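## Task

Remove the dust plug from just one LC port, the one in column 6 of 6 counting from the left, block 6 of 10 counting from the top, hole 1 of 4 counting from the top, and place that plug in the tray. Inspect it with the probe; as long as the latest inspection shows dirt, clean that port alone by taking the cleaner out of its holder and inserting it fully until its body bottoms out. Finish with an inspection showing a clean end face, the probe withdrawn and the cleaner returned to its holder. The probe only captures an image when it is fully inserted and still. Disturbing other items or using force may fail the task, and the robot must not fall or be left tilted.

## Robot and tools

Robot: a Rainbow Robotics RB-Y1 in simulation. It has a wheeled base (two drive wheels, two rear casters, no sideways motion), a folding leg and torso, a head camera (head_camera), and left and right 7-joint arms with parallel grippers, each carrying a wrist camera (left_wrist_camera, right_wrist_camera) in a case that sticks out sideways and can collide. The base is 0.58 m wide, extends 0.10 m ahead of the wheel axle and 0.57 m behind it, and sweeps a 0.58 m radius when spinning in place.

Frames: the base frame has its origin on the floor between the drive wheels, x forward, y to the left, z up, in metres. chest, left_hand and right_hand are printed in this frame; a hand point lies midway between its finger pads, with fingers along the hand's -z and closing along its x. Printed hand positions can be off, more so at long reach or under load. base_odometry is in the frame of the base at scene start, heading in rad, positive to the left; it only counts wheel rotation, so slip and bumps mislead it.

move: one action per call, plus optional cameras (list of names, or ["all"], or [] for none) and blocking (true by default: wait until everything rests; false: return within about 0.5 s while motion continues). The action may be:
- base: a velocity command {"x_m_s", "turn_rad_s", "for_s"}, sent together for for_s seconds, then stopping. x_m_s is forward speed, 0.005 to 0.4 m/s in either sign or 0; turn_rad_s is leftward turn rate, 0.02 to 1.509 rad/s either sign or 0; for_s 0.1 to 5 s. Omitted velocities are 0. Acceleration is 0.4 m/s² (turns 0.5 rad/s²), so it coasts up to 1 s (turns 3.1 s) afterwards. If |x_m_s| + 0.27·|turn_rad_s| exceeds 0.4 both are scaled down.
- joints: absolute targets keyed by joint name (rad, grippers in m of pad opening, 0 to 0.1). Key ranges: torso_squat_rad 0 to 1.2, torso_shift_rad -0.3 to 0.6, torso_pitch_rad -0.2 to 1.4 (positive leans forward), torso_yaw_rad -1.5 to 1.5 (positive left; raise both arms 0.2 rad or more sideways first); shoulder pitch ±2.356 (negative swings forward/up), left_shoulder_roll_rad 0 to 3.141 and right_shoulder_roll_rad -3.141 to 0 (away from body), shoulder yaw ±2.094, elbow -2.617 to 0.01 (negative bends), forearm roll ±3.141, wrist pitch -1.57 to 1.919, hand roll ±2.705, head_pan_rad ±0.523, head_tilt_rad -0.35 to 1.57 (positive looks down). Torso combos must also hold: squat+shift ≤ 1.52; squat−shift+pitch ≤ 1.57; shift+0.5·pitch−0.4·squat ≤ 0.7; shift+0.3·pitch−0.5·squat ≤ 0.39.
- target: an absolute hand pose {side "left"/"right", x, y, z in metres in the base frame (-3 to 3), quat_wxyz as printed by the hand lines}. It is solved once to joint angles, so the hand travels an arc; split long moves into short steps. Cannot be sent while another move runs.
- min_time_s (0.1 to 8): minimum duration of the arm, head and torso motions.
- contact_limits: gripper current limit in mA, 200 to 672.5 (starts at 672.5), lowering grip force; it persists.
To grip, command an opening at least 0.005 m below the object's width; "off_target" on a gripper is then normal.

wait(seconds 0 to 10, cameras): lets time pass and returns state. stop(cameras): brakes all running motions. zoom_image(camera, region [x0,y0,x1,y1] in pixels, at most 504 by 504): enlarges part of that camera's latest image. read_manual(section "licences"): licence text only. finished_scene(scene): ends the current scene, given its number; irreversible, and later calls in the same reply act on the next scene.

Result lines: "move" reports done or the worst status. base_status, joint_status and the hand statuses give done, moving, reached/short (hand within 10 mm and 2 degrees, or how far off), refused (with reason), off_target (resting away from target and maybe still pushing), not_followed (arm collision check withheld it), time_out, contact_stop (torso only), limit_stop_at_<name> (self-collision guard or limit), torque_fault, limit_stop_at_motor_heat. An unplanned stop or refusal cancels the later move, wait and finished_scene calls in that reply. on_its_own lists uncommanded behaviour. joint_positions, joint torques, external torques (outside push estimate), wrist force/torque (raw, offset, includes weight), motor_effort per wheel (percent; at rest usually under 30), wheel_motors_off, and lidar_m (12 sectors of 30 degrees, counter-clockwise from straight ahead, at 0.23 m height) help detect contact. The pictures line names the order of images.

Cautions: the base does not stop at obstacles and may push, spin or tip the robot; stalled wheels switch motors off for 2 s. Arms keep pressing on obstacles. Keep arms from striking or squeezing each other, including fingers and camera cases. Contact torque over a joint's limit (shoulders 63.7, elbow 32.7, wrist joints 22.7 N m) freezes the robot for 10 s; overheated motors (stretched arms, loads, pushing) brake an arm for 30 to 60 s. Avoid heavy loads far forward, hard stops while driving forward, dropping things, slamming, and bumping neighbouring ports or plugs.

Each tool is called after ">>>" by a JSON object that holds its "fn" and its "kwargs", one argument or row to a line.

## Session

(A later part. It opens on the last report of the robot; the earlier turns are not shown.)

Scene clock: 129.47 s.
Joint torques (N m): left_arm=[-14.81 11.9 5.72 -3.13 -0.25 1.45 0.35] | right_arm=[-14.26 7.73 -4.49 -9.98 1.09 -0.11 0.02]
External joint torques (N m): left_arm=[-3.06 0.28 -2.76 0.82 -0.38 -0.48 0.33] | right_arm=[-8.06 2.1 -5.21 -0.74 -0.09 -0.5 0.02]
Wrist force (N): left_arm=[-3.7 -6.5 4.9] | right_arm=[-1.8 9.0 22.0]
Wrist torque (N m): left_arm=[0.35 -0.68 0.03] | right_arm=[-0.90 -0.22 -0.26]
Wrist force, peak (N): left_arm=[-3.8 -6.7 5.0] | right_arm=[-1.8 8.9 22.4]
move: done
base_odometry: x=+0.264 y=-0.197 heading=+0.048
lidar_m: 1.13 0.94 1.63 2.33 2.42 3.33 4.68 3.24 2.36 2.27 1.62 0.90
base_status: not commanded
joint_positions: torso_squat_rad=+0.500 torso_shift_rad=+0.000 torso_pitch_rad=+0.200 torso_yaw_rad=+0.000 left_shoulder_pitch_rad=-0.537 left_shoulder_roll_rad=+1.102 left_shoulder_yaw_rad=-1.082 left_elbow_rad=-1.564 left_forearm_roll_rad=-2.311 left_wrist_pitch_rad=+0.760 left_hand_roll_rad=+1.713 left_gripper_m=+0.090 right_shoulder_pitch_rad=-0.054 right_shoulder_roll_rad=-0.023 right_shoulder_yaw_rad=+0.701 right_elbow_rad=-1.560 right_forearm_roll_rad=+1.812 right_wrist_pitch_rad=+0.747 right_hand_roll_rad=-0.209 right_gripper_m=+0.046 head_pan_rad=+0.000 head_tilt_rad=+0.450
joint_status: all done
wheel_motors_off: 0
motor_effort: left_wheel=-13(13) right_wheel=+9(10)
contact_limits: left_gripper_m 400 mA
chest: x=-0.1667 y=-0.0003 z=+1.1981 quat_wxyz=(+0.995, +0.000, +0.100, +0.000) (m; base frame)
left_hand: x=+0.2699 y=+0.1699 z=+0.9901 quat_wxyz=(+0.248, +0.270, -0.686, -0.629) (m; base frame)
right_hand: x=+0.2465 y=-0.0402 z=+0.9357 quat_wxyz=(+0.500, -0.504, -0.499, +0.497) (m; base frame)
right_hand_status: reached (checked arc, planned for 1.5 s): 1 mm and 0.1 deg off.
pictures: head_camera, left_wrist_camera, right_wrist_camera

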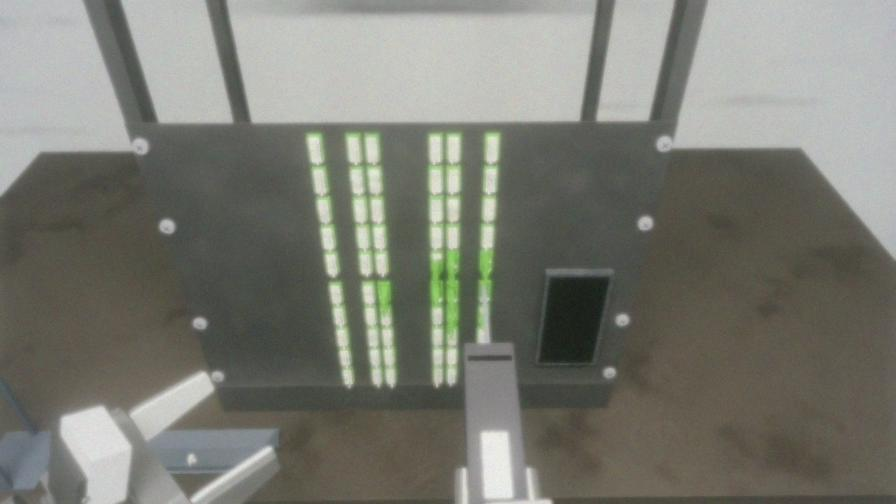

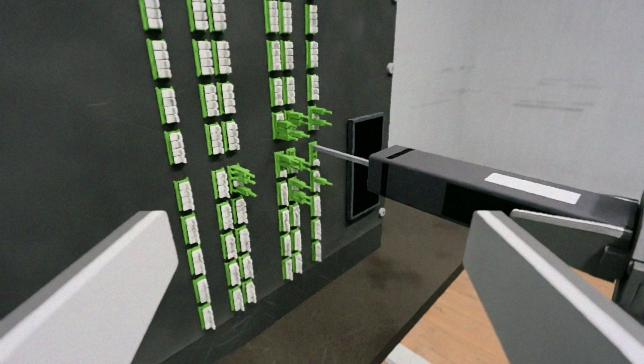

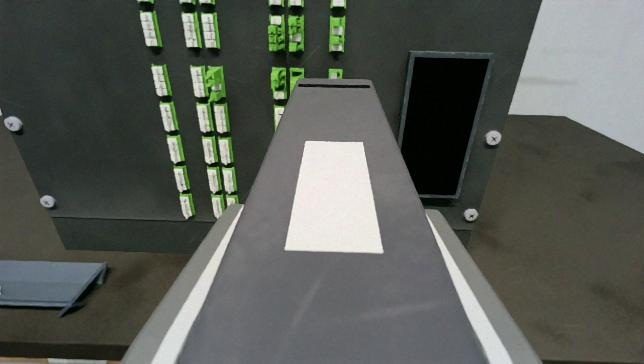

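>>> {"fn": "wait", "kwargs": {
  "seconds": 2.0,
  "cameras": ["head_camera", "right_wrist_camera"]
}}

>>> {"fn": "zoom_image", "kwargs": {
  "camera": "right_wrist_camera",
  "region": [326, 64, 346, 80]
}}

Scene clock: 132.33 s.
Joint torques (N m): left_arm=[-14.05 12.3 5.89 -3.22 -0.33 1.39 0.3] | right_arm=[-14.14 8.58 -4.57 -9.97 0.96 -0.05 0.15]
External joint torques (N m): left_arm=[-2.29 0.68 -2.58 0.73 -0.46 -0.55 0.29] | right_arm=[-7.93 2.95 -5.3 -0.73 -0.21 -0.44 0.16]
Wrist force (N): left_arm=[-3.8 -6.6 4.7] | right_arm=[-1.6 9.1 22.1]
Wrist torque (N m): left_arm=[0.36 -0.69 0.03] | right_arm=[-0.91 -0.19 -0.27]
Wrist force, peak (N): left_arm=[-3.8 -6.6 4.9] | right_arm=[-1.5 9.3 22.3]
base_odometry: x=+0.264 y=-0.197 heading=+0.048
lidar_m: 1.14 0.93 1.63 2.33 2.43 3.32 4.68 3.23 2.36 2.27 1.62 0.89
base_status: not commanded
joint_positions: torso_squat_rad=+0.500 torso_shift_rad=+0.000 torso_pitch_rad=+0.200 torso_yaw_rad=+0.000 left_shoulder_pitch_rad=-0.537 left_shoulder_roll_rad=+1.102 left_shoulder_yaw_rad=-1.082 left_elbow_rad=-1.564 left_forearm_roll_rad=-2.311 left_wrist_pitch_rad=+0.760 left_hand_roll_rad=+1.713 left_gripper_m=+0.090 right_shoulder_pitch_rad=-0.054 right_shoulder_roll_rad=-0.023 right_shoulder_yaw_rad=+0.701 right_elbow_rad=-1.560 right_forearm_roll_rad=+1.812 right_wrist_pitch_rad=+0.747 right_hand_roll_rad=-0.209 right_gripper_m=+0.046 head_pan_rad=+0.000 head_tilt_rad=+0.450
joint_status: all done
wheel_motors_off: 0
motor_effort: left_wheel=-12(13) right_wheel=+9(10)
contact_limits: left_gripper_m 400 mA
chest: x=-0.1667 y=-0.0003 z=+1.1981 quat_wxyz=(+0.995, +0.000, +0.100, +0.000) (m; base frame)
left_hand: x=+0.2699 y=+0.1699 z=+0.9901 quat_wxyz=(+0.248, +0.270, -0.686, -0.629) (m; base frame)
right_hand: x=+0.2465 y=-0.0402 z=+0.9357 quat_wxyz=(+0.500, -0.504, -0.499, +0.497) (m; base frame)
right_hand_status: reached (checked arc, planned for 1.5 s): 1 mm and 0.1 deg off.
wait: 2.00 s; at rest from the start
pictures: head_camera, right_wrist_camera

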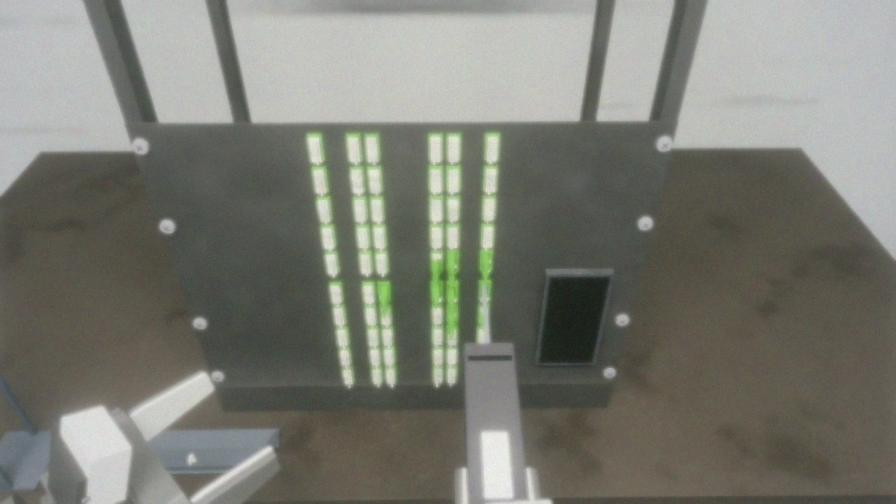

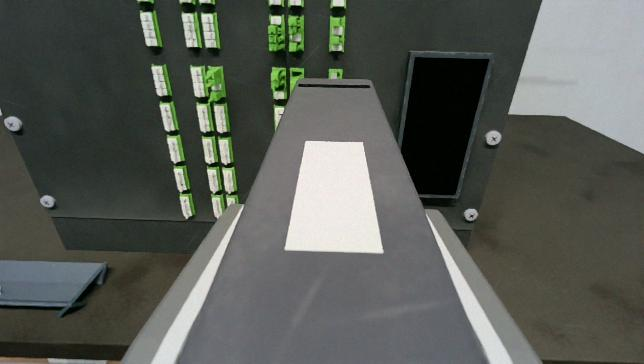

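Scaled by 25.200 from the camera's 644x364 image, which has a finer 1265x715 frame.

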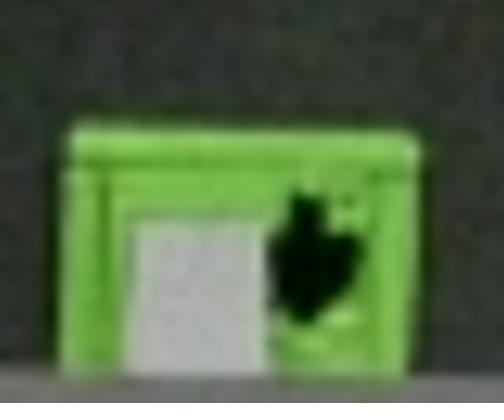

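>>> {"fn": "move", "kwargs": {
  "target": {"side": "right", "x": 0.2455, "y": -0.0423, "z": 0.9384, "quat_wxyz": [0.5, -0.5, -0.5, 0.5]},
  "min_time_s": 1.0,
  "cameras": []
}}

>>> {"fn": "move", "kwargs": {
  "target": {"side": "right", "x": 0.2420, "y": -0.0423, "z": 0.9384, "quat_wxyz": [0.5, -0.5, -0.5, 0.5]},
  "min_time_s": 1.0,
  "cameras": ["right_wrist_camera", "left_wrist_camera"]
}}

>>> {"fn": "zoom_image", "kwargs": {
  "camera": "right_wrist_camera",
  "region": [326, 64, 346, 80]
}}

>>> {"fn": "zoom_image", "kwargs": {
  "camera": "left_wrist_camera",
  "region": [306, 138, 326, 154]
}}

Scene clock: 134.90 s.
Joint torques (N m): left_arm=[-14.28 11.95 6.22 -3.16 -0.46 1.31 0.3] | right_arm=[-7.02 4.76 -0.83 -11.34 2.26 0.52 0.32]
External joint torques (N m): left_arm=[-2.52 0.33 -2.25 0.79 -0.59 -0.63 0.28] | right_arm=[-0.98 -0.71 -1.56 -2.06 1.1 0.18 0.33]
Wrist force (N): left_arm=[-3.7 -6.7 4.5] | right_arm=[-1.4 12.4 -2.9]
Wrist torque (N m): left_arm=[0.36 -0.67 0.03] | right_arm=[-0.08 -0.36 -0.20]
Wrist force, peak (N): left_arm=[-3.9 -6.5 4.9] | right_arm=[-1.9 8.2 24.2]
move: done
base_odometry: x=+0.264 y=-0.197 heading=+0.048
lidar_m: 1.14 0.94 1.63 2.33 2.42 3.32 4.68 3.24 2.36 2.27 1.63 0.90
base_status: not commanded
joint_positions: torso_squat_rad=+0.500 torso_shift_rad=+0.000 torso_pitch_rad=+0.200 torso_yaw_rad=+0.000 left_shoulder_pitch_rad=-0.537 left_shoulder_roll_rad=+1.102 left_shoulder_yaw_rad=-1.082 left_elbow_rad=-1.564 left_forearm_roll_rad=-2.311 left_wrist_pitch_rad=+0.760 left_hand_roll_rad=+1.713 left_gripper_m=+0.090 right_shoulder_pitch_rad=-0.040 right_shoulder_roll_rad=-0.031 right_shoulder_yaw_rad=+0.697 right_elbow_rad=-1.591 right_forearm_roll_rad=+1.795 right_wrist_pitch_rad=+0.726 right_hand_roll_rad=-0.187 right_gripper_m=+0.046 head_pan_rad=+0.000 head_tilt_rad=+0.450
joint_status: all done
wheel_motors_off: 0
motor_effort: left_wheel=-12(13) right_wheel=+10(11)
contact_limits: left_gripper_m 400 mA
chest: x=-0.1666 y=-0.0003 z=+1.1981 quat_wxyz=(+0.995, +0.000, +0.100, +0.000) (m; base frame)
left_hand: x=+0.2699 y=+0.1699 z=+0.9900 quat_wxyz=(+0.248, +0.270, -0.686, -0.629) (m; base frame)
right_hand: x=+0.2454 y=-0.0421 z=+0.9380 quat_wxyz=(+0.500, -0.500, -0.500, +0.500) (m; base frame)
right_hand_status: reached (checked arc, planned for 1.0 s): 0 mm and 0.0 deg off.
pictures: none
No camera images: "cameras" was empty.

Scene clock: 136.23 s.
Joint torques (N m): left_arm=[-14.53 12.18 5.75 -3.26 -0.31 1.4 0.32] | right_arm=[-5.24 4.69 1.74 -11.06 2.41 1.23 0.34]
External joint torques (N m): left_arm=[-2.77 0.56 -2.73 0.69 -0.44 -0.54 0.31] | right_arm=[0.61 -0.77 0.97 -1.78 1.25 0.89 0.34]
Wrist force (N): left_arm=[-3.7 -6.5 5.1] | right_arm=[-0.5 11.2 -1.9]
Wrist torque (N m): left_arm=[0.35 -0.67 0.03] | right_arm=[-0.29 -0.54 -0.19]
Wrist force, peak (N): left_arm=[-3.7 -6.5 5.1] | right_arm=[-0.7 12.4 -3.7]
move: done
base_odometry: x=+0.264 y=-0.197 heading=+0.048
lidar_m: 1.14 0.94 1.62 2.34 2.42 3.33 4.68 3.24 2.35 2.27 1.63 0.89
base_status: not commanded
joint_positions: torso_squat_rad=+0.500 torso_shift_rad=+0.000 torso_pitch_rad=+0.200 torso_yaw_rad=+0.000 left_shoulder_pitch_rad=-0.537 left_shoulder_roll_rad=+1.102 left_shoulder_yaw_rad=-1.082 left_elbow_rad=-1.564 left_forearm_roll_rad=-2.311 left_wrist_pitch_rad=+0.760 left_hand_roll_rad=+1.713 left_gripper_m=+0.090 right_shoulder_pitch_rad=-0.029 right_shoulder_roll_rad=-0.033 right_shoulder_yaw_rad=+0.702 right_elbow_rad=-1.601 right_forearm_roll_rad=+1.797 right_wrist_pitch_rad=+0.728 right_hand_roll_rad=-0.184 right_gripper_m=+0.046 head_pan_rad=+0.000 head_tilt_rad=+0.450
joint_status: all done
wheel_motors_off: 0
motor_effort: left_wheel=-13(13) right_wheel=+10(11)
contact_limits: left_gripper_m 400 mA
chest: x=-0.1666 y=-0.0003 z=+1.1981 quat_wxyz=(+0.995, +0.000, +0.100, +0.000) (m; base frame)
left_hand: x=+0.2699 y=+0.1699 z=+0.9900 quat_wxyz=(+0.248, +0.270, -0.686, -0.629) (m; base frame)
right_hand: x=+0.2421 y=-0.0423 z=+0.9381 quat_wxyz=(+0.500, -0.500, -0.500, +0.500) (m; base frame)
right_hand_status: reached (checked arc, planned for 1.0 s): 0 mm and 0.0 deg off.
pictures: left_wrist_camera, right_wrist_camera

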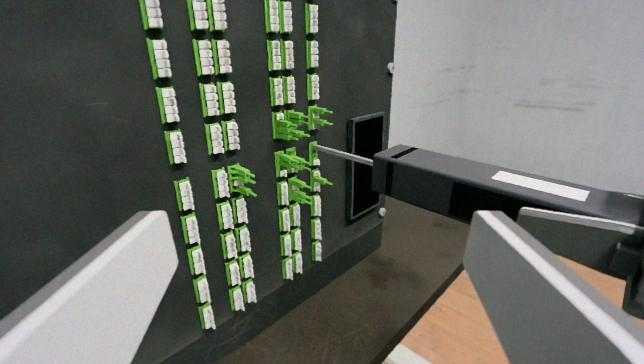

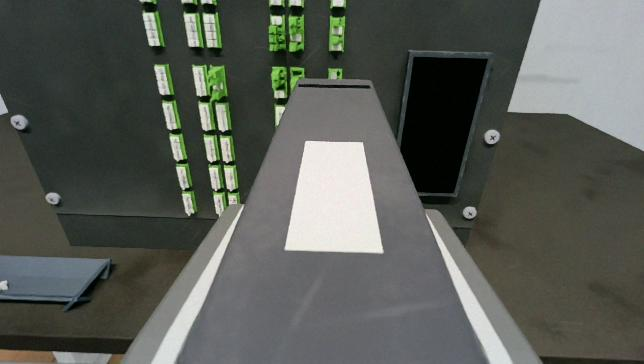

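Scaled by 25.200 from the camera's 644x364 image, which has a finer 1265x715 frame.

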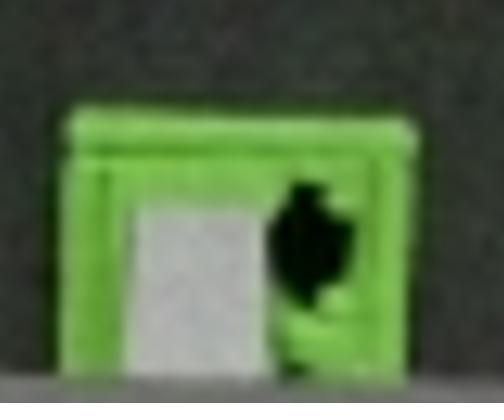

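Scaled by 25.200 from the camera's 644x364 image, which has a finer 1265x715 frame.

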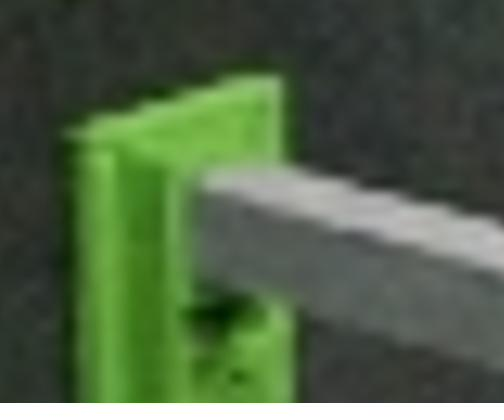

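>>> {"fn": "move", "kwargs": {
  "target": {"side": "right", "x": 0.2420, "y": -0.0419, "z": 0.9379, "quat_wxyz": [0.5, -0.5, -0.5, 0.5]},
  "min_time_s": 0.8,
  "cameras": []
}}

>>> {"fn": "move", "kwargs": {
  "target": {"side": "right", "x": 0.2420, "y": -0.0416, "z": 0.9375, "quat_wxyz": [0.5, -0.5, -0.5, 0.5]},
  "min_time_s": 0.8,
  "cameras": []
}}

Scene clock: 137.60 s.
Joint torques (N m): left_arm=[-14.11 12.22 6 -3.11 -0.36 1.48 0.36] | right_arm=[-6.04 5.46 0.52 -9.5 1.48 0.78 -0.09]
External joint torques (N m): left_arm=[-2.36 0.6 -2.47 0.84 -0.49 -0.46 0.35] | right_arm=[-0.19 0 -0.25 -0.22 0.32 0.43 -0.09]
Wrist force (N): left_arm=[-3.6 -6.4 4.7] | right_arm=[-0.8 10.6 -1.9]
Wrist torque (N m): left_arm=[0.33 -0.67 0.03] | right_arm=[-0.37 -0.55 -0.19]
Wrist force, peak (N): left_arm=[-3.9 -6.5 5.0] | right_arm=[-0.6 11.5 -2.1]
move: done
base_odometry: x=+0.264 y=-0.197 heading=+0.048
lidar_m: 1.14 0.93 1.63 2.33 2.42 3.32 4.68 3.23 2.36 2.27 1.63 0.89
base_status: not commanded
joint_positions: torso_squat_rad=+0.500 torso_shift_rad=+0.000 torso_pitch_rad=+0.200 torso_yaw_rad=+0.000 left_shoulder_pitch_rad=-0.537 left_shoulder_roll_rad=+1.102 left_shoulder_yaw_rad=-1.082 left_elbow_rad=-1.564 left_forearm_roll_rad=-2.311 left_wrist_pitch_rad=+0.760 left_hand_roll_rad=+1.713 left_gripper_m=+0.090 right_shoulder_pitch_rad=-0.029 right_shoulder_roll_rad=-0.033 right_shoulder_yaw_rad=+0.702 right_elbow_rad=-1.600 right_forearm_roll_rad=+1.796 right_wrist_pitch_rad=+0.728 right_hand_roll_rad=-0.184 right_gripper_m=+0.046 head_pan_rad=+0.000 head_tilt_rad=+0.450
joint_status: all done
wheel_motors_off: 0
motor_effort: left_wheel=-12(13) right_wheel=+10(11)
contact_limits: left_gripper_m 400 mA
chest: x=-0.1666 y=-0.0003 z=+1.1981 quat_wxyz=(+0.995, +0.000, +0.100, +0.000) (m; base frame)
left_hand: x=+0.2699 y=+0.1699 z=+0.9900 quat_wxyz=(+0.248, +0.270, -0.686, -0.629) (m; base frame)
right_hand: x=+0.2421 y=-0.0423 z=+0.9379 quat_wxyz=(+0.500, -0.500, -0.500, +0.500) (m; base frame)
right_hand_status: reached (checked arc, planned for 0.8 s): 0 mm and 0.1 deg off.
pictures: none
No camera images: "cameras" was empty.

Scene clock: 138.73 s.
Joint torques (N m): left_arm=[-14.17 11.9 6.04 -3.05 -0.29 1.48 0.33] | right_arm=[-6.15 5.42 0.34 -9.73 1.53 0.46 0.04]
External joint torques (N m): left_arm=[-2.41 0.28 -2.43 0.9 -0.42 -0.46 0.31] | right_arm=[-0.3 -0.04 -0.44 -0.45 0.37 0.12 0.04]
Wrist force (N): left_arm=[-3.8 -6.3 4.8] | right_arm=[-0.9 10.6 -1.8]
Wrist torque (N m): left_arm=[0.31 -0.69 0.03] | right_arm=[-0.54 -0.51 -0.19]
Wrist force, peak (N): left_arm=[-3.9 -6.4 5.0] | right_arm=[-0.6 11.0 -1.8]
move: done
base_odometry: x=+0.264 y=-0.197 heading=+0.048
lidar_m: 1.13 0.93 1.63 2.33 2.42 3.31 4.68 3.24 2.35 2.28 1.62 0.90
base_status: not commanded
joint_positions: torso_squat_rad=+0.500 torso_shift_rad=+0.000 torso_pitch_rad=+0.200 torso_yaw_rad=+0.000 left_shoulder_pitch_rad=-0.537 left_shoulder_roll_rad=+1.102 left_shoulder_yaw_rad=-1.082 left_elbow_rad=-1.564 left_forearm_roll_rad=-2.311 left_wrist_pitch_rad=+0.760 left_hand_roll_rad=+1.713 left_gripper_m=+0.090 right_shoulder_pitch_rad=-0.029 right_shoulder_roll_rad=-0.033 right_shoulder_yaw_rad=+0.702 right_elbow_rad=-1.600 right_forearm_roll_rad=+1.796 right_wrist_pitch_rad=+0.728 right_hand_roll_rad=-0.184 right_gripper_m=+0.046 head_pan_rad=+0.000 head_tilt_rad=+0.450
joint_status: all done
wheel_motors_off: 0
motor_effort: left_wheel=-12(13) right_wheel=+9(11)
contact_limits: left_gripper_m 400 mA
chest: x=-0.1666 y=-0.0003 z=+1.1981 quat_wxyz=(+0.995, +0.000, +0.100, +0.000) (m; base frame)
left_hand: x=+0.2699 y=+0.1699 z=+0.9900 quat_wxyz=(+0.248, +0.270, -0.686, -0.629) (m; base frame)
right_hand: x=+0.2420 y=-0.0423 z=+0.9378 quat_wxyz=(+0.500, -0.500, -0.500, +0.500) (m; base frame)
right_hand_status: reached (checked arc, planned for 0.8 s): 1 mm and 0.1 deg off.
pictures: none
No camera images: "cameras" was empty.

>>> {"fn": "move", "kwargs": {
  "target": {"side": "right", "x": 0.2420, "y": -0.0409, "z": 0.9375, "quat_wxyz": [0.5, -0.5, -0.5, 0.5]},
  "min_time_s": 0.8,
  "cameras": []
}}

>>> {"fn": "move", "kwargs": {
  "target": {"side": "right", "x": 0.2450, "y": -0.0412, "z": 0.9378, "quat_wxyz": [0.5, -0.5, -0.5, 0.5]},
  "min_time_s": 1.0,
  "cameras": []
}}

Scene clock: 140.00 s.
Joint torques (N m): left_arm=[-14.02 12.33 5.68 -3.12 -0.34 1.45 0.38] | right_arm=[-7.83 7.82 3.4 -8.7 1.66 0.05 -0.19]
External joint torques (N m): left_arm=[-2.27 0.71 -2.8 0.84 -0.48 -0.49 0.37] | right_arm=[-1.96 2.32 2.62 0.57 0.5 -0.3 -0.18]
Wrist force (N): left_arm=[-3.6 -6.0 4.8] | right_arm=[-2.7 8.8 -1.1]
Wrist torque (N m): left_arm=[0.27 -0.67 0.03] | right_arm=[-0.89 0.08 -0.21]
Wrist force, peak (N): left_arm=[-3.9 -6.5 5.0] | right_arm=[-0.8 10.6 -1.7]
move: done
base_odometry: x=+0.264 y=-0.197 heading=+0.048
lidar_m: 1.14 0.94 1.62 2.33 2.41 3.32 4.68 3.24 2.36 2.27 1.62 0.89
base_status: not commanded
joint_positions: torso_squat_rad=+0.500 torso_shift_rad=+0.000 torso_pitch_rad=+0.200 torso_yaw_rad=+0.000 left_shoulder_pitch_rad=-0.537 left_shoulder_roll_rad=+1.102 left_shoulder_yaw_rad=-1.082 left_elbow_rad=-1.564 left_forearm_roll_rad=-2.311 left_wrist_pitch_rad=+0.760 left_hand_roll_rad=+1.713 left_gripper_m=+0.090 right_shoulder_pitch_rad=-0.031 right_shoulder_roll_rad=-0.031 right_shoulder_yaw_rad=+0.704 right_elbow_rad=-1.594 right_forearm_roll_rad=+1.800 right_wrist_pitch_rad=+0.732 right_hand_roll_rad=-0.188 right_gripper_m=+0.046 head_pan_rad=+0.000 head_tilt_rad=+0.450
joint_status: all done
wheel_motors_off: 0
motor_effort: left_wheel=-12(13) right_wheel=+10(11)
contact_limits: left_gripper_m 400 mA
chest: x=-0.1666 y=-0.0003 z=+1.1981 quat_wxyz=(+0.995, +0.000, +0.100, +0.000) (m; base frame)
left_hand: x=+0.2699 y=+0.1699 z=+0.9900 quat_wxyz=(+0.248, +0.270, -0.686, -0.629) (m; base frame)
right_hand: x=+0.2419 y=-0.0415 z=+0.9372 quat_wxyz=(+0.500, -0.500, -0.499, +0.500) (m; base frame)
right_hand_status: reached (checked arc, planned for 0.8 s): 1 mm and 0.1 deg off.
pictures: none
No camera images: "cameras" was empty.

Scene clock: 141.33 s.
Joint torques (N m): left_arm=[-14.19 12.22 6.23 -3.2 -0.35 1.45 0.32] | right_arm=[-8.78 8.33 -0.38 -8.89 1.42 -0.86 0.27]
External joint torques (N m): left_arm=[-2.44 0.61 -2.25 0.76 -0.48 -0.48 0.3] | right_arm=[-2.77 2.83 -1.13 0.39 0.27 -1.21 0.27]
Wrist force (N): left_arm=[-3.7 -6.2 4.8] | right_arm=[-3.5 8.9 0.5]
Wrist torque (N m): left_arm=[0.32 -0.67 0.05] | right_arm=[-0.81 0.12 -0.21]
Wrist force, peak (N): left_arm=[-4.1 -6.4 4.9] | right_arm=[-3.1 10.2 -0.3]
move: done
base_odometry: x=+0.264 y=-0.197 heading=+0.048
lidar_m: 1.14 0.94 1.63 2.33 2.42 3.33 4.69 3.23 2.35 2.27 1.63 0.90
base_status: not commanded
joint_positions: torso_squat_rad=+0.500 torso_shift_rad=+0.000 torso_pitch_rad=+0.200 torso_yaw_rad=+0.000 left_shoulder_pitch_rad=-0.537 left_shoulder_roll_rad=+1.102 left_shoulder_yaw_rad=-1.082 left_elbow_rad=-1.564 left_forearm_roll_rad=-2.311 left_wrist_pitch_rad=+0.760 left_hand_roll_rad=+1.713 left_gripper_m=+0.090 right_shoulder_pitch_rad=-0.038 right_shoulder_roll_rad=-0.029 right_shoulder_yaw_rad=+0.698 right_elbow_rad=-1.589 right_forearm_roll_rad=+1.796 right_wrist_pitch_rad=+0.728 right_hand_roll_rad=-0.186 right_gripper_m=+0.046 head_pan_rad=+0.000 head_tilt_rad=+0.450
joint_status: all done
wheel_motors_off: 0
motor_effort: left_wheel=-12(13) right_wheel=+10(11)
contact_limits: left_gripper_m 400 mA
chest: x=-0.1666 y=-0.0003 z=+1.1981 quat_wxyz=(+0.995, +0.000, +0.100, +0.000) (m; base frame)
left_hand: x=+0.2699 y=+0.1699 z=+0.9900 quat_wxyz=(+0.248, +0.270, -0.686, -0.629) (m; base frame)
right_hand: x=+0.2447 y=-0.0415 z=+0.9374 quat_wxyz=(+0.500, -0.500, -0.500, +0.500) (m; base frame)
right_hand_status: reached (checked arc, planned for 1.0 s): 1 mm and 0.1 deg off.
pictures: none
No camera images: "cameras" was empty.

>>> {"fn": "move", "kwargs": {

}}

Scene clock: 142.10 s.
Joint torques (N m): left_arm=[-14.07 12.55 6.14 -3.23 -0.33 1.32 0.38] | right_arm=[-9.33 8.04 -0.11 -8.99 1.29 -0.67 0.29]
External joint torques (N m): left_arm=[-2.32 0.93 -2.34 0.73 -0.46 -0.62 0.36] | right_arm=[-3.32 2.53 -0.87 0.29 0.14 -1.02 0.29]
Wrist force (N): left_arm=[-3.7 -6.4 4.8] | right_arm=[-3.3 9.2 0.4]
Wrist torque (N m): left_arm=[0.32 -0.69 0.04] | right_arm=[-0.79 0.15 -0.20]
Wrist force, peak (N): left_arm=[-3.9 -6.7 4.8] | right_arm=[-3.4 9.6 0.4]
base_odometry: x=+0.264 y=-0.197 heading=+0.048
lidar_m: 1.14 0.94 1.63 2.32 2.42 3.33 4.68 3.23 2.36 2.27 1.63 0.89
base_status: not commanded
joint_positions: torso_squat_rad=+0.500 torso_shift_rad=+0.000 torso_pitch_rad=+0.200 torso_yaw_rad=+0.000 left_shoulder_pitch_rad=-0.537 left_shoulder_roll_rad=+1.102 left_shoulder_yaw_rad=-1.082 left_elbow_rad=-1.564 left_forearm_roll_rad=-2.311 left_wrist_pitch_rad=+0.760 left_hand_roll_rad=+1.713 left_gripper_m=+0.090 right_shoulder_pitch_rad=-0.038 right_shoulder_roll_rad=-0.029 right_shoulder_yaw_rad=+0.698 right_elbow_rad=-1.589 right_forearm_roll_rad=+1.796 right_wrist_pitch_rad=+0.728 right_hand_roll_rad=-0.186 right_gripper_m=+0.046 head_pan_rad=+0.000 head_tilt_rad=+0.450
joint_status: all done
wheel_motors_off: 0
motor_effort: left_wheel=-12(13) right_wheel=+9(11)
contact_limits: left_gripper_m 400 mA
chest: x=-0.1666 y=-0.0003 z=+1.1981 quat_wxyz=(+0.995, +0.000, +0.100, +0.000) (m; base frame)
left_hand: x=+0.2699 y=+0.1699 z=+0.9900 quat_wxyz=(+0.248, +0.270, -0.686, -0.629) (m; base frame)
right_hand: x=+0.2447 y=-0.0415 z=+0.9374 quat_wxyz=(+0.500, -0.500, -0.500, +0.500) (m; base frame)
right_hand_status: reached (checked arc, planned for 1.0 s): 1 mm and 0.1 deg off.
pictures: head_camera, left_wrist_camera, right_wrist_camera

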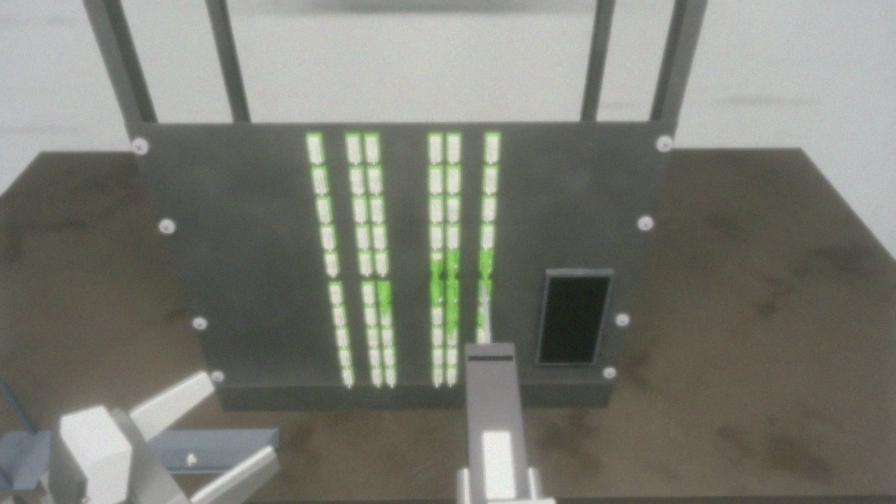

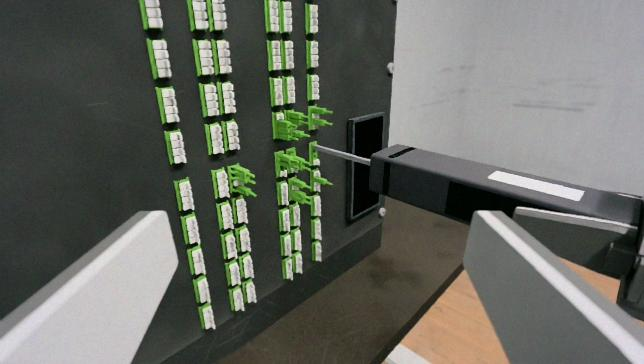

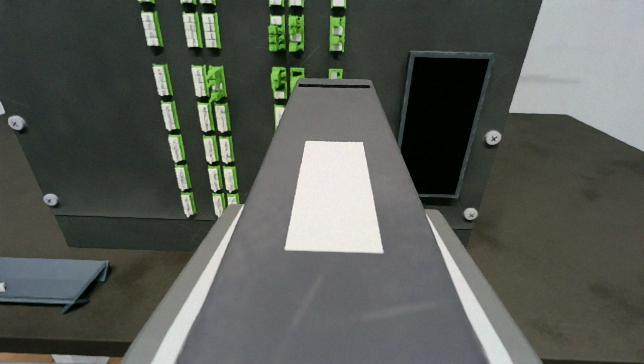

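>>> {"fn": "zoom_image", "kwargs": {
  "camera": "left_wrist_camera",
  "region": [270, 100, 420, 200]
}}

>>> {"fn": "zoom_image", "kwargs": {
  "camera": "right_wrist_camera",
  "region": [270, 40, 400, 120]
}}

Scaled by 3.360 from the camera's 644x364 image, which has a finer 1265x715 frame.

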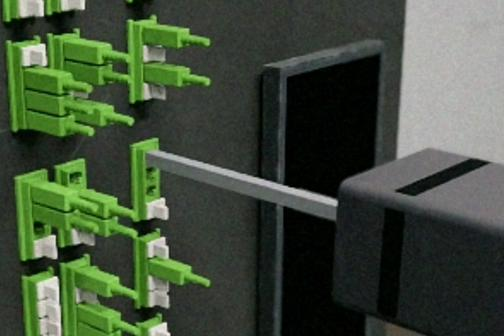

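Scaled by 3.877 from the camera's 644x364 image, which has a finer 1265x715 frame.

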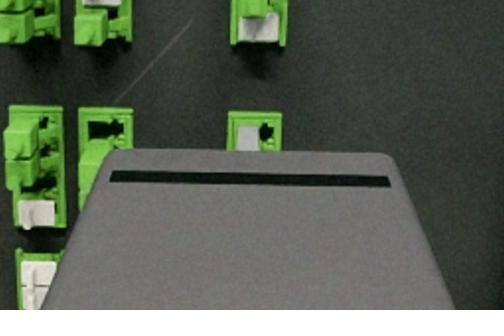

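>>> {"fn": "move", "kwargs": {
  "target": {"side": "right", "x": 0.2450, "y": -0.0422, "z": 0.9386, "quat_wxyz": [0.5, -0.5, -0.5, 0.5]},
  "min_time_s": 0.6,
  "cameras": []
}}

>>> {"fn": "move", "kwargs": {
  "target": {"side": "right", "x": 0.2470, "y": -0.0422, "z": 0.9386, "quat_wxyz": [0.5, -0.5, -0.5, 0.5]},
  "min_time_s": 0.6,
  "cameras": ["head_camera"]
}}

Scene clock: 143.80 s.
Joint torques (N m): left_arm=[-14.16 12.22 5.81 -3.09 -0.29 1.41 0.38] | right_arm=[-6.36 4.64 -0.86 -10.89 1.89 0.33 0.2]
External joint torques (N m): left_arm=[-2.4 0.6 -2.66 0.87 -0.43 -0.52 0.36] | right_arm=[-0.36 -0.84 -1.61 -1.6 0.74 0 0.21]
Wrist force (N): left_arm=[-3.8 -6.5 4.8] | right_arm=[-1.8 11.5 -1.4]
Wrist torque (N m): left_arm=[0.36 -0.69 0.04] | right_arm=[-0.21 -0.29 -0.21]
Wrist force, peak (N): left_arm=[-3.9 -6.6 4.9] | right_arm=[-2.3 12.2 -0.6]
move: done
base_odometry: x=+0.264 y=-0.197 heading=+0.048
lidar_m: 1.14 0.94 1.62 2.33 2.42 3.33 4.68 3.24 2.37 2.27 1.62 0.89
base_status: not commanded
joint_positions: torso_squat_rad=+0.500 torso_shift_rad=+0.000 torso_pitch_rad=+0.200 torso_yaw_rad=+0.000 left_shoulder_pitch_rad=-0.537 left_shoulder_roll_rad=+1.102 left_shoulder_yaw_rad=-1.082 left_elbow_rad=-1.564 left_forearm_roll_rad=-2.311 left_wrist_pitch_rad=+0.760 left_hand_roll_rad=+1.713 left_gripper_m=+0.090 right_shoulder_pitch_rad=-0.037 right_shoulder_roll_rad=-0.030 right_shoulder_yaw_rad=+0.697 right_elbow_rad=-1.595 right_forearm_roll_rad=+1.793 right_wrist_pitch_rad=+0.724 right_hand_roll_rad=-0.182 right_gripper_m=+0.046 head_pan_rad=+0.000 head_tilt_rad=+0.450
joint_status: all done
wheel_motors_off: 0
motor_effort: left_wheel=-12(13) right_wheel=+9(11)
contact_limits: left_gripper_m 400 mA
chest: x=-0.1666 y=-0.0003 z=+1.1981 quat_wxyz=(+0.995, +0.000, +0.100, +0.000) (m; base frame)
left_hand: x=+0.2699 y=+0.1699 z=+0.9900 quat_wxyz=(+0.248, +0.270, -0.686, -0.629) (m; base frame)
right_hand: x=+0.2449 y=-0.0421 z=+0.9382 quat_wxyz=(+0.500, -0.500, -0.500, +0.500) (m; base frame)
right_hand_status: reached (checked arc, planned for 0.6 s): 0 mm and 0.0 deg off.
pictures: none
No camera images: "cameras" was empty.

Scene clock: 144.73 s.
Joint torques (N m): left_arm=[-14.18 12.24 6.26 -3.26 -0.29 1.31 0.35] | right_arm=[-10.66 8.31 -1.73 -9.71 1.28 0.01 0.4]
External joint torques (N m): left_arm=[-2.42 0.63 -2.21 0.69 -0.43 -0.62 0.34] | right_arm=[-4.57 2.84 -2.46 -0.42 0.13 -0.33 0.41]
Wrist force (N): left_arm=[-3.7 -6.2 4.8] | right_arm=[-1.5 10.2 4.9]
Wrist torque (N m): left_arm=[0.30 -0.67 0.03] | right_arm=[-0.59 -0.30 -0.22]
Wrist force, peak (N): left_arm=[-3.9 -6.5 4.9] | right_arm=[-1.8 11.6 -1.2]
move: done
base_odometry: x=+0.264 y=-0.197 heading=+0.048
lidar_m: 1.13 0.94 1.62 2.33 2.42 3.33 4.68 3.23 2.36 2.27 1.63 0.90
base_status: not commanded
joint_positions: torso_squat_rad=+0.500 torso_shift_rad=+0.000 torso_pitch_rad=+0.200 torso_yaw_rad=+0.000 left_shoulder_pitch_rad=-0.537 left_shoulder_roll_rad=+1.102 left_shoulder_yaw_rad=-1.082 left_elbow_rad=-1.564 left_forearm_roll_rad=-2.311 left_wrist_pitch_rad=+0.760 left_hand_roll_rad=+1.713 left_gripper_m=+0.090 right_shoulder_pitch_rad=-0.041 right_shoulder_roll_rad=-0.029 right_shoulder_yaw_rad=+0.693 right_elbow_rad=-1.590 right_forearm_roll_rad=+1.790 right_wrist_pitch_rad=+0.722 right_hand_roll_rad=-0.182 right_gripper_m=+0.046 head_pan_rad=+0.000 head_tilt_rad=+0.450
joint_status: all done
wheel_motors_off: 0
motor_effort: left_wheel=-12(13) right_wheel=+10(11)
contact_limits: left_gripper_m 400 mA
chest: x=-0.1666 y=-0.0003 z=+1.1981 quat_wxyz=(+0.995, +0.000, +0.100, +0.000) (m; base frame)
left_hand: x=+0.2699 y=+0.1699 z=+0.9900 quat_wxyz=(+0.248, +0.270, -0.686, -0.629) (m; base frame)
right_hand: x=+0.2466 y=-0.0423 z=+0.9380 quat_wxyz=(+0.500, -0.500, -0.500, +0.501) (m; base frame)
right_hand_status: reached (checked arc, planned for 0.6 s): 1 mm and 0.1 deg off.
pictures: head_camera

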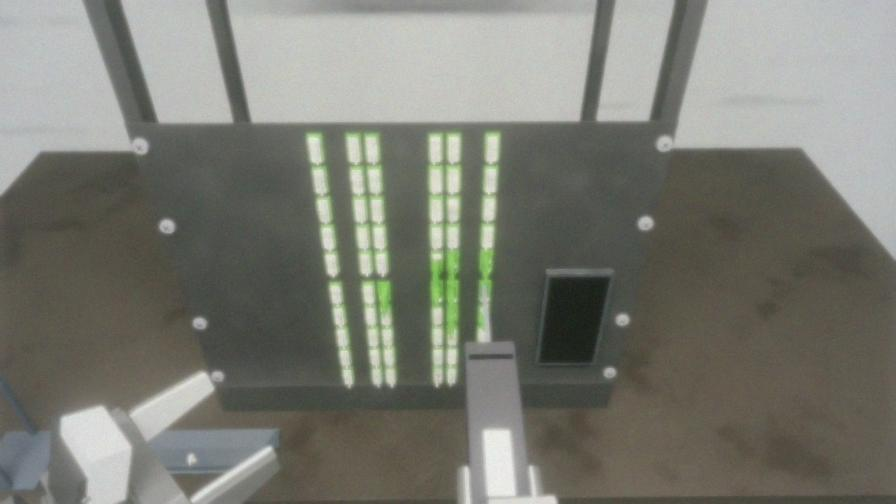

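>>> {"fn": "move", "kwargs": {
  "target": {"side": "right", "x": 0.2485, "y": -0.0422, "z": 0.9384, "quat_wxyz": [0.5, -0.5, -0.5, 0.5]},
  "min_time_s": 0.6,
  "cameras": []
}}

>>> {"fn": "wait", "kwargs": {
  "seconds": 1.5,
  "cameras": ["head_camera", "right_wrist_camera", "left_wrist_camera"]
}}

Scene clock: 145.83 s.
Joint torques (N m): left_arm=[-14.44 12.24 5.74 -3.13 -0.31 1.33 0.39] | right_arm=[-12.24 8.71 -3.8 -9.32 1.11 -0.32 -0.17]
External joint torques (N m): left_arm=[-2.68 0.62 -2.73 0.82 -0.45 -0.61 0.37] | right_arm=[-6.08 3.24 -4.51 -0.03 -0.03 -0.66 -0.16]
Wrist force (N): left_arm=[-3.8 -6.5 4.7] | right_arm=[-2.2 8.3 16.5]
Wrist torque (N m): left_arm=[0.34 -0.68 0.05] | right_arm=[-1.01 -0.16 -0.26]
Wrist force, peak (N): left_arm=[-4.0 -6.4 4.8] | right_arm=[-2.1 8.2 16.6]
move: done
base_odometry: x=+0.264 y=-0.197 heading=+0.048
lidar_m: 1.14 0.93 1.63 2.33 2.42 3.33 4.68 3.24 2.36 2.27 1.63 0.89
base_status: not commanded
joint_positions: torso_squat_rad=+0.500 torso_shift_rad=+0.000 torso_pitch_rad=+0.200 torso_yaw_rad=+0.000 left_shoulder_pitch_rad=-0.537 left_shoulder_roll_rad=+1.102 left_shoulder_yaw_rad=-1.082 left_elbow_rad=-1.564 left_forearm_roll_rad=-2.311 left_wrist_pitch_rad=+0.760 left_hand_roll_rad=+1.713 left_gripper_m=+0.090 right_shoulder_pitch_rad=-0.046 right_shoulder_roll_rad=-0.028 right_shoulder_yaw_rad=+0.691 right_elbow_rad=-1.586 right_forearm_roll_rad=+1.789 right_wrist_pitch_rad=+0.721 right_hand_roll_rad=-0.183 right_gripper_m=+0.046 head_pan_rad=+0.000 head_tilt_rad=+0.450
joint_status: all done
wheel_motors_off: 0
motor_effort: left_wheel=-12(13) right_wheel=+10(11)
contact_limits: left_gripper_m 400 mA
chest: x=-0.1666 y=-0.0003 z=+1.1981 quat_wxyz=(+0.995, +0.000, +0.100, +0.000) (m; base frame)
left_hand: x=+0.2699 y=+0.1699 z=+0.9901 quat_wxyz=(+0.248, +0.270, -0.686, -0.629) (m; base frame)
right_hand: x=+0.2478 y=-0.0422 z=+0.9377 quat_wxyz=(+0.500, -0.500, -0.500, +0.501) (m; base frame)
right_hand_status: reached (checked arc, planned for 0.6 s): 1 mm and 0.1 deg off.
pictures: none
No camera images: "cameras" was empty.

Scene clock: 147.33 s.
Joint torques (N m): left_arm=[-14.42 12.27 5.97 -3.12 -0.24 1.42 0.34] | right_arm=[-12.4 7.67 -3.6 -9.55 1.05 -0.26 0.05]
External joint torques (N m): left_arm=[-2.66 0.65 -2.5 0.83 -0.37 -0.51 0.33] | right_arm=[-6.23 2.2 -4.32 -0.25 -0.1 -0.6 0.05]
Wrist force (N): left_arm=[-3.5 -6.5 4.7] | right_arm=[-2.2 8.3 16.0]
Wrist torque (N m): left_arm=[0.34 -0.65 0.04] | right_arm=[-1.01 -0.15 -0.27]
Wrist force, peak (N): left_arm=[-4.0 -6.5 5.3] | right_arm=[-2.0 8.5 16.5]
base_odometry: x=+0.264 y=-0.197 heading=+0.048
lidar_m: 1.14 0.93 1.63 2.33 2.42 3.32 4.67 3.24 2.35 2.27 1.62 0.89
base_status: not commanded
joint_positions: torso_squat_rad=+0.500 torso_shift_rad=+0.000 torso_pitch_rad=+0.200 torso_yaw_rad=+0.000 left_shoulder_pitch_rad=-0.537 left_shoulder_roll_rad=+1.102 left_shoulder_yaw_rad=-1.082 left_elbow_rad=-1.564 left_forearm_roll_rad=-2.311 left_wrist_pitch_rad=+0.760 left_hand_roll_rad=+1.713 left_gripper_m=+0.090 right_shoulder_pitch_rad=-0.046 right_shoulder_roll_rad=-0.028 right_shoulder_yaw_rad=+0.691 right_elbow_rad=-1.586 right_forearm_roll_rad=+1.789 right_wrist_pitch_rad=+0.721 right_hand_roll_rad=-0.183 right_gripper_m=+0.046 head_pan_rad=+0.000 head_tilt_rad=+0.450
joint_status: all done
wheel_motors_off: 0
motor_effort: left_wheel=-12(13) right_wheel=+10(11)
contact_limits: left_gripper_m 400 mA
chest: x=-0.1666 y=-0.0003 z=+1.1981 quat_wxyz=(+0.995, +0.000, +0.100, +0.000) (m; base frame)
left_hand: x=+0.2699 y=+0.1699 z=+0.9901 quat_wxyz=(+0.248, +0.270, -0.686, -0.629) (m; base frame)
right_hand: x=+0.2478 y=-0.0422 z=+0.9377 quat_wxyz=(+0.500, -0.500, -0.500, +0.501) (m; base frame)
right_hand_status: reached (checked arc, planned for 0.6 s): 1 mm and 0.1 deg off.
wait: 1.50 s; at rest by 0.27 s
pictures: head_camera, left_wrist_camera, right_wrist_camera

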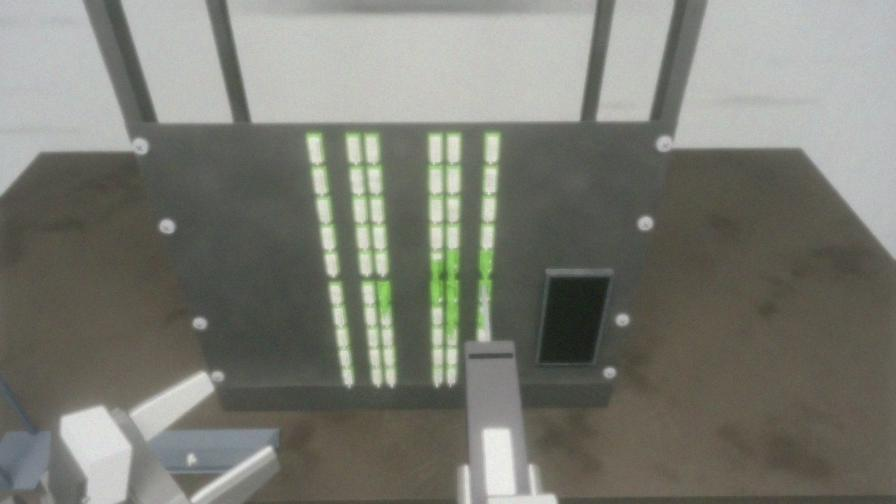

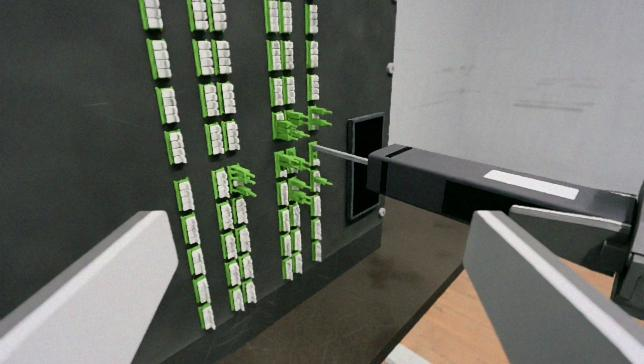

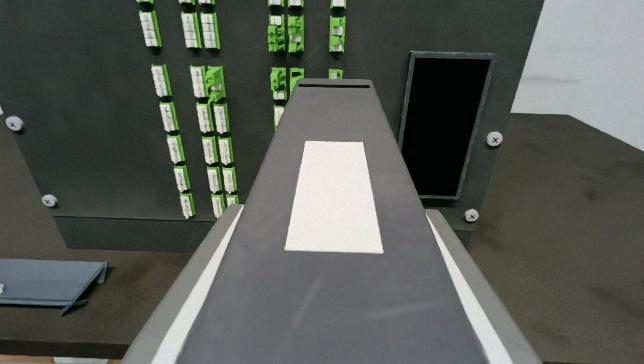

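>>> {"fn": "zoom_image", "kwargs": {
  "camera": "left_wrist_camera",
  "region": [290, 120, 410, 200]
}}

>>> {"fn": "zoom_image", "kwargs": {
  "camera": "right_wrist_camera",
  "region": [290, 50, 380, 110]
}}

Scaled by 4.200 from the camera's 644x364 image, which has a finer 1265x715 frame.

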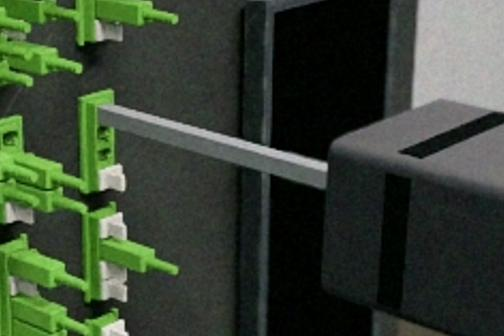

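Scaled by 5.600 from the camera's 644x364 image, which has a finer 1265x715 frame.

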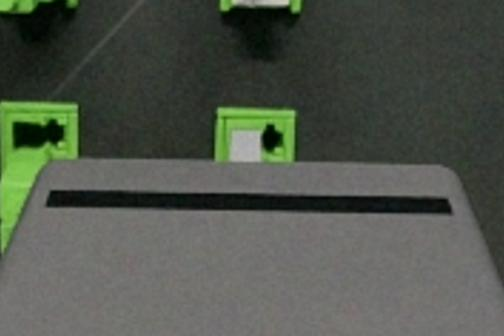

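>>> {"fn": "zoom_image", "kwargs": {
  "camera": "left_wrist_camera",
  "region": [305, 130, 385, 175]
}}

>>> {"fn": "move", "kwargs": {
  "target": {"side": "right", "x": 0.2450, "y": -0.0422, "z": 0.9384, "quat_wxyz": [0.5, -0.5, -0.5, 0.5]},
  "min_time_s": 0.6,
  "cameras": ["left_wrist_camera"]
}}

>>> {"fn": "zoom_image", "kwargs": {
  "camera": "left_wrist_camera",
  "region": [305, 130, 385, 175]
}}

Scaled by 6.300 from the camera's 644x364 image, which has a finer 1265x715 frame.

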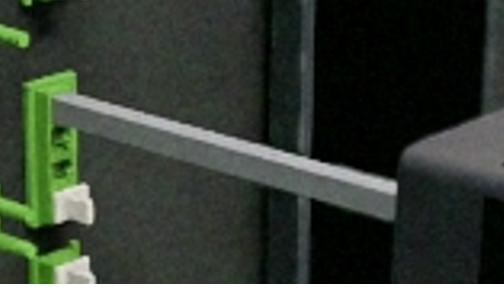

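Scene clock: 149.03 s.
Joint torques (N m): left_arm=[-14.39 12.05 5.86 -3.11 -0.21 1.45 0.31] | right_arm=[-6.23 4.39 1.72 -10.49 2.34 1.03 -0.23]
External joint torques (N m): left_arm=[-2.63 0.43 -2.61 0.85 -0.34 -0.49 0.3] | right_arm=[-0.22 -1.09 0.97 -1.2 1.19 0.69 -0.22]
Wrist force (N): left_arm=[-3.8 -6.4 4.8] | right_arm=[-0.7 10.7 -1.9]
Wrist torque (N m): left_arm=[0.34 -0.70 0.04] | right_arm=[-0.31 -0.49 -0.20]
Wrist force, peak (N): left_arm=[-3.8 -6.5 4.9] | right_arm=[0.1 11.7 -14.5]
move: done
base_odometry: x=+0.264 y=-0.197 heading=+0.048
lidar_m: 1.14 0.93 1.63 2.33 2.41 3.33 4.68 3.23 2.36 2.27 1.62 0.89
base_status: not commanded
joint_positions: torso_squat_rad=+0.500 torso_shift_rad=+0.000 torso_pitch_rad=+0.200 torso_yaw_rad=+0.000 left_shoulder_pitch_rad=-0.537 left_shoulder_roll_rad=+1.102 left_shoulder_yaw_rad=-1.082 left_elbow_rad=-1.564 left_forearm_roll_rad=-2.311 left_wrist_pitch_rad=+0.760 left_hand_roll_rad=+1.713 left_gripper_m=+0.090 right_shoulder_pitch_rad=-0.037 right_shoulder_roll_rad=-0.030 right_shoulder_yaw_rad=+0.696 right_elbow_rad=-1.594 right_forearm_roll_rad=+1.793 right_wrist_pitch_rad=+0.725 right_hand_roll_rad=-0.183 right_gripper_m=+0.046 head_pan_rad=+0.000 head_tilt_rad=+0.450
joint_status: all done
wheel_motors_off: 0
motor_effort: left_wheel=-13(13) right_wheel=+10(11)
contact_limits: left_gripper_m 400 mA
chest: x=-0.1665 y=-0.0003 z=+1.1981 quat_wxyz=(+0.995, +0.000, +0.100, +0.000) (m; base frame)
left_hand: x=+0.2700 y=+0.1699 z=+0.9900 quat_wxyz=(+0.248, +0.270, -0.686, -0.629) (m; base frame)
right_hand: x=+0.2451 y=-0.0422 z=+0.9381 quat_wxyz=(+0.500, -0.500, -0.500, +0.500) (m; base frame)
right_hand_status: reached (checked arc, planned for 0.6 s): 0 mm and 0.0 deg off.
pictures: left_wrist_camera

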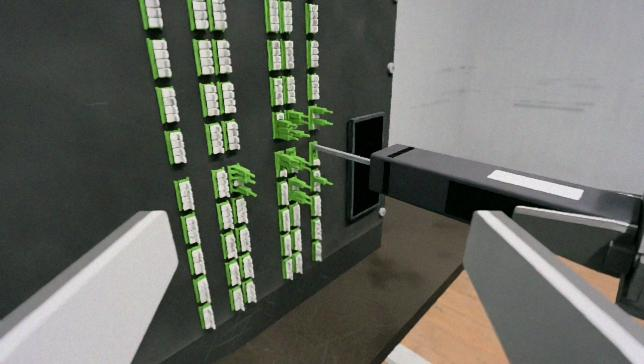

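Scaled by 6.300 from the camera's 644x364 image, which has a finer 1265x715 frame.

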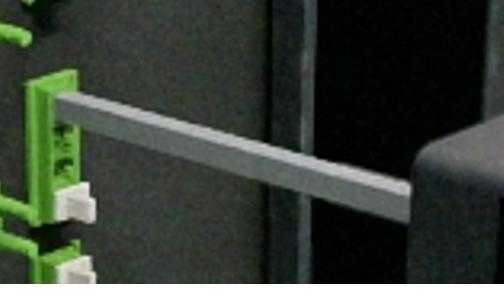

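>>> {"fn": "move", "kwargs": {
  "target": {"side": "right", "x": 0.2450, "y": -0.0422, "z": 0.9402, "quat_wxyz": [0.502177, -0.497814, -0.497814, 0.502177]},
  "min_time_s": 0.8,
  "cameras": []
}}

Scene clock: 151.23 s.
Joint torques (N m): left_arm=[-14.44 12.13 6 -3.12 -0.31 1.36 0.3] | right_arm=[-6.58 7.91 -0.46 -10.89 1.56 0.08 0.35]
External joint torques (N m): left_arm=[-2.69 0.51 -2.48 0.83 -0.45 -0.57 0.29] | right_arm=[-0.64 2.4 -1.29 -1.57 0.42 -0.21 0.36]
Wrist force (N): left_arm=[-3.6 -6.3 4.7] | right_arm=[-1.7 10.8 -1.2]
Wrist torque (N m): left_arm=[0.31 -0.67 0.03] | right_arm=[-0.49 -0.30 -0.20]
Wrist force, peak (N): left_arm=[-3.8 -6.7 4.9] | right_arm=[-1.4 12.8 -2.3]
move: done
base_odometry: x=+0.264 y=-0.197 heading=+0.048
lidar_m: 1.14 0.94 1.62 2.33 2.42 3.32 4.68 3.23 2.36 2.27 1.63 0.89
base_status: not commanded
joint_positions: torso_squat_rad=+0.500 torso_shift_rad=+0.000 torso_pitch_rad=+0.200 torso_yaw_rad=+0.000 left_shoulder_pitch_rad=-0.537 left_shoulder_roll_rad=+1.102 left_shoulder_yaw_rad=-1.082 left_elbow_rad=-1.564 left_forearm_roll_rad=-2.311 left_wrist_pitch_rad=+0.760 left_hand_roll_rad=+1.713 left_gripper_m=+0.090 right_shoulder_pitch_rad=-0.028 right_shoulder_roll_rad=-0.026 right_shoulder_yaw_rad=+0.691 right_elbow_rad=-1.611 right_forearm_roll_rad=+1.777 right_wrist_pitch_rad=+0.712 right_hand_roll_rad=-0.157 right_gripper_m=+0.046 head_pan_rad=+0.000 head_tilt_rad=+0.450
joint_status: all done
wheel_motors_off: 0
motor_effort: left_wheel=-12(13) right_wheel=+9(10)
contact_limits: left_gripper_m 400 mA
chest: x=-0.1665 y=-0.0003 z=+1.1981 quat_wxyz=(+0.995, +0.000, +0.100, +0.000) (m; base frame)
left_hand: x=+0.2700 y=+0.1699 z=+0.9900 quat_wxyz=(+0.248, +0.270, -0.686, -0.629) (m; base frame)
right_hand: x=+0.2449 y=-0.0423 z=+0.9399 quat_wxyz=(+0.502, -0.498, -0.498, +0.502) (m; base frame)
right_hand_status: reached (checked arc, planned for 0.8 s): 0 mm and 0.1 deg off.
pictures: none
No camera images: "cameras" was empty.

>>> {"fn": "move", "kwargs": {
  "target": {"side": "right", "x": 0.2450, "y": -0.0422, "z": 0.9393, "quat_wxyz": [0.50109, -0.49891, -0.49891, 0.50109]},
  "min_time_s": 0.6,
  "cameras": []
}}

>>> {"fn": "move", "kwargs": {
  "target": {"side": "right", "x": 0.2485, "y": -0.0422, "z": 0.9393, "quat_wxyz": [0.50109, -0.49891, -0.49891, 0.50109]},
  "min_time_s": 0.8,
  "cameras": ["left_wrist_camera"]
}}

>>> {"fn": "zoom_image", "kwargs": {
  "camera": "left_wrist_camera",
  "region": [305, 130, 385, 175]
}}

Scene clock: 152.37 s.
Joint torques (N m): left_arm=[-14.23 12.16 6.29 -3.13 -0.4 1.42 0.28] | right_arm=[-5.91 5.34 0.99 -9.32 1.47 0.26 0.09]
External joint torques (N m): left_arm=[-2.48 0.54 -2.19 0.82 -0.54 -0.51 0.27] | right_arm=[0.03 -0.17 0.16 0 0.33 -0.04 0.1]
Wrist force (N): left_arm=[-3.5 -6.4 4.7] | right_arm=[-1.8 10.2 -1.2]
Wrist torque (N m): left_arm=[0.33 -0.64 0.03] | right_arm=[-0.55 -0.31 -0.20]
Wrist force, peak (N): left_arm=[-3.7 -6.7 4.6] | right_arm=[-1.6 10.8 -1.4]
move: done
base_odometry: x=+0.264 y=-0.197 heading=+0.048
lidar_m: 1.14 0.93 1.63 2.33 2.42 3.32 4.68 3.24 2.35 2.27 1.62 0.90
base_status: not commanded
joint_positions: torso_squat_rad=+0.500 torso_shift_rad=+0.000 torso_pitch_rad=+0.200 torso_yaw_rad=+0.000 left_shoulder_pitch_rad=-0.537 left_shoulder_roll_rad=+1.102 left_shoulder_yaw_rad=-1.082 left_elbow_rad=-1.564 left_forearm_roll_rad=-2.311 left_wrist_pitch_rad=+0.760 left_hand_roll_rad=+1.713 left_gripper_m=+0.090 right_shoulder_pitch_rad=-0.028 right_shoulder_roll_rad=-0.026 right_shoulder_yaw_rad=+0.691 right_elbow_rad=-1.611 right_forearm_roll_rad=+1.777 right_wrist_pitch_rad=+0.712 right_hand_roll_rad=-0.157 right_gripper_m=+0.046 head_pan_rad=+0.000 head_tilt_rad=+0.450
joint_status: all done
wheel_motors_off: 0
motor_effort: left_wheel=-12(13) right_wheel=+9(10)
contact_limits: left_gripper_m 400 mA
chest: x=-0.1665 y=-0.0003 z=+1.1981 quat_wxyz=(+0.995, +0.000, +0.100, +0.000) (m; base frame)
left_hand: x=+0.2700 y=+0.1699 z=+0.9900 quat_wxyz=(+0.248, +0.270, -0.686, -0.629) (m; base frame)
right_hand: x=+0.2449 y=-0.0423 z=+0.9397 quat_wxyz=(+0.502, -0.498, -0.498, +0.502) (m; base frame)
right_hand_status: reached (checked arc, planned for 0.6 s): 0 mm and 0.2 deg off.
pictures: none
No camera images: "cameras" was empty.

Scene clock: 153.50 s.
Joint torques (N m): left_arm=[-14.29 11.83 6.34 -3.15 -0.32 1.43 0.27] | right_arm=[-10.18 7.89 -1.25 -9.13 1.53 0.31 -0.07]
External joint torques (N m): left_arm=[-2.53 0.22 -2.13 0.8 -0.45 -0.51 0.26] | right_arm=[-4.05 2.39 -2.01 0.19 0.39 0 -0.07]
Wrist force (N): left_arm=[-3.7 -6.4 4.7] | right_arm=[-1.7 8.8 6.4]
Wrist torque (N m): left_arm=[0.33 -0.67 0.03] | right_arm=[-0.85 -0.32 -0.24]
Wrist force, peak (N): left_arm=[-3.9 -6.7 4.8] | right_arm=[-1.3 9.0 6.5]
move: done
base_odometry: x=+0.264 y=-0.197 heading=+0.048
lidar_m: 1.14 0.93 1.63 2.33 2.42 3.32 4.68 3.23 2.36 2.27 1.62 0.89
base_status: not commanded
joint_positions: torso_squat_rad=+0.500 torso_shift_rad=+0.000 torso_pitch_rad=+0.200 torso_yaw_rad=+0.000 left_shoulder_pitch_rad=-0.537 left_shoulder_roll_rad=+1.102 left_shoulder_yaw_rad=-1.082 left_elbow_rad=-1.564 left_forearm_roll_rad=-2.311 left_wrist_pitch_rad=+0.760 left_hand_roll_rad=+1.713 left_gripper_m=+0.090 right_shoulder_pitch_rad=-0.041 right_shoulder_roll_rad=-0.025 right_shoulder_yaw_rad=+0.687 right_elbow_rad=-1.596 right_forearm_roll_rad=+1.780 right_wrist_pitch_rad=+0.713 right_hand_roll_rad=-0.167 right_gripper_m=+0.046 head_pan_rad=+0.000 head_tilt_rad=+0.450
joint_status: all done
wheel_motors_off: 0
motor_effort: left_wheel=-12(13) right_wheel=+9(10)
contact_limits: left_gripper_m 400 mA
chest: x=-0.1665 y=-0.0003 z=+1.1981 quat_wxyz=(+0.995, +0.000, +0.100, +0.000) (m; base frame)
left_hand: x=+0.2700 y=+0.1699 z=+0.9900 quat_wxyz=(+0.248, +0.270, -0.686, -0.629) (m; base frame)
right_hand: x=+0.2481 y=-0.0423 z=+0.9388 quat_wxyz=(+0.501, -0.499, -0.499, +0.502) (m; base frame)
right_hand_status: reached (checked arc, planned for 0.8 s): 1 mm and 0.1 deg off.
pictures: left_wrist_camera

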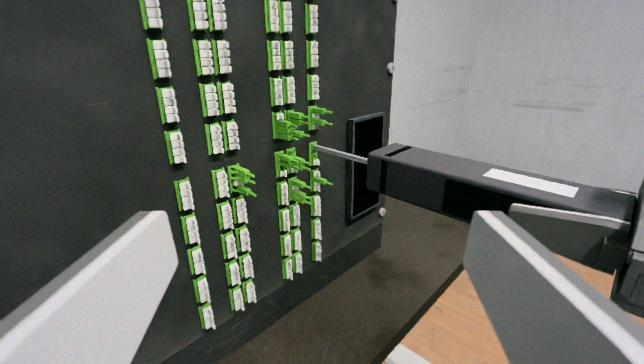

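Scaled by 6.300 from the camera's 644x364 image, which has a finer 1265x715 frame.

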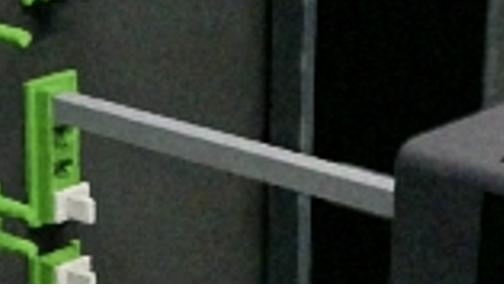

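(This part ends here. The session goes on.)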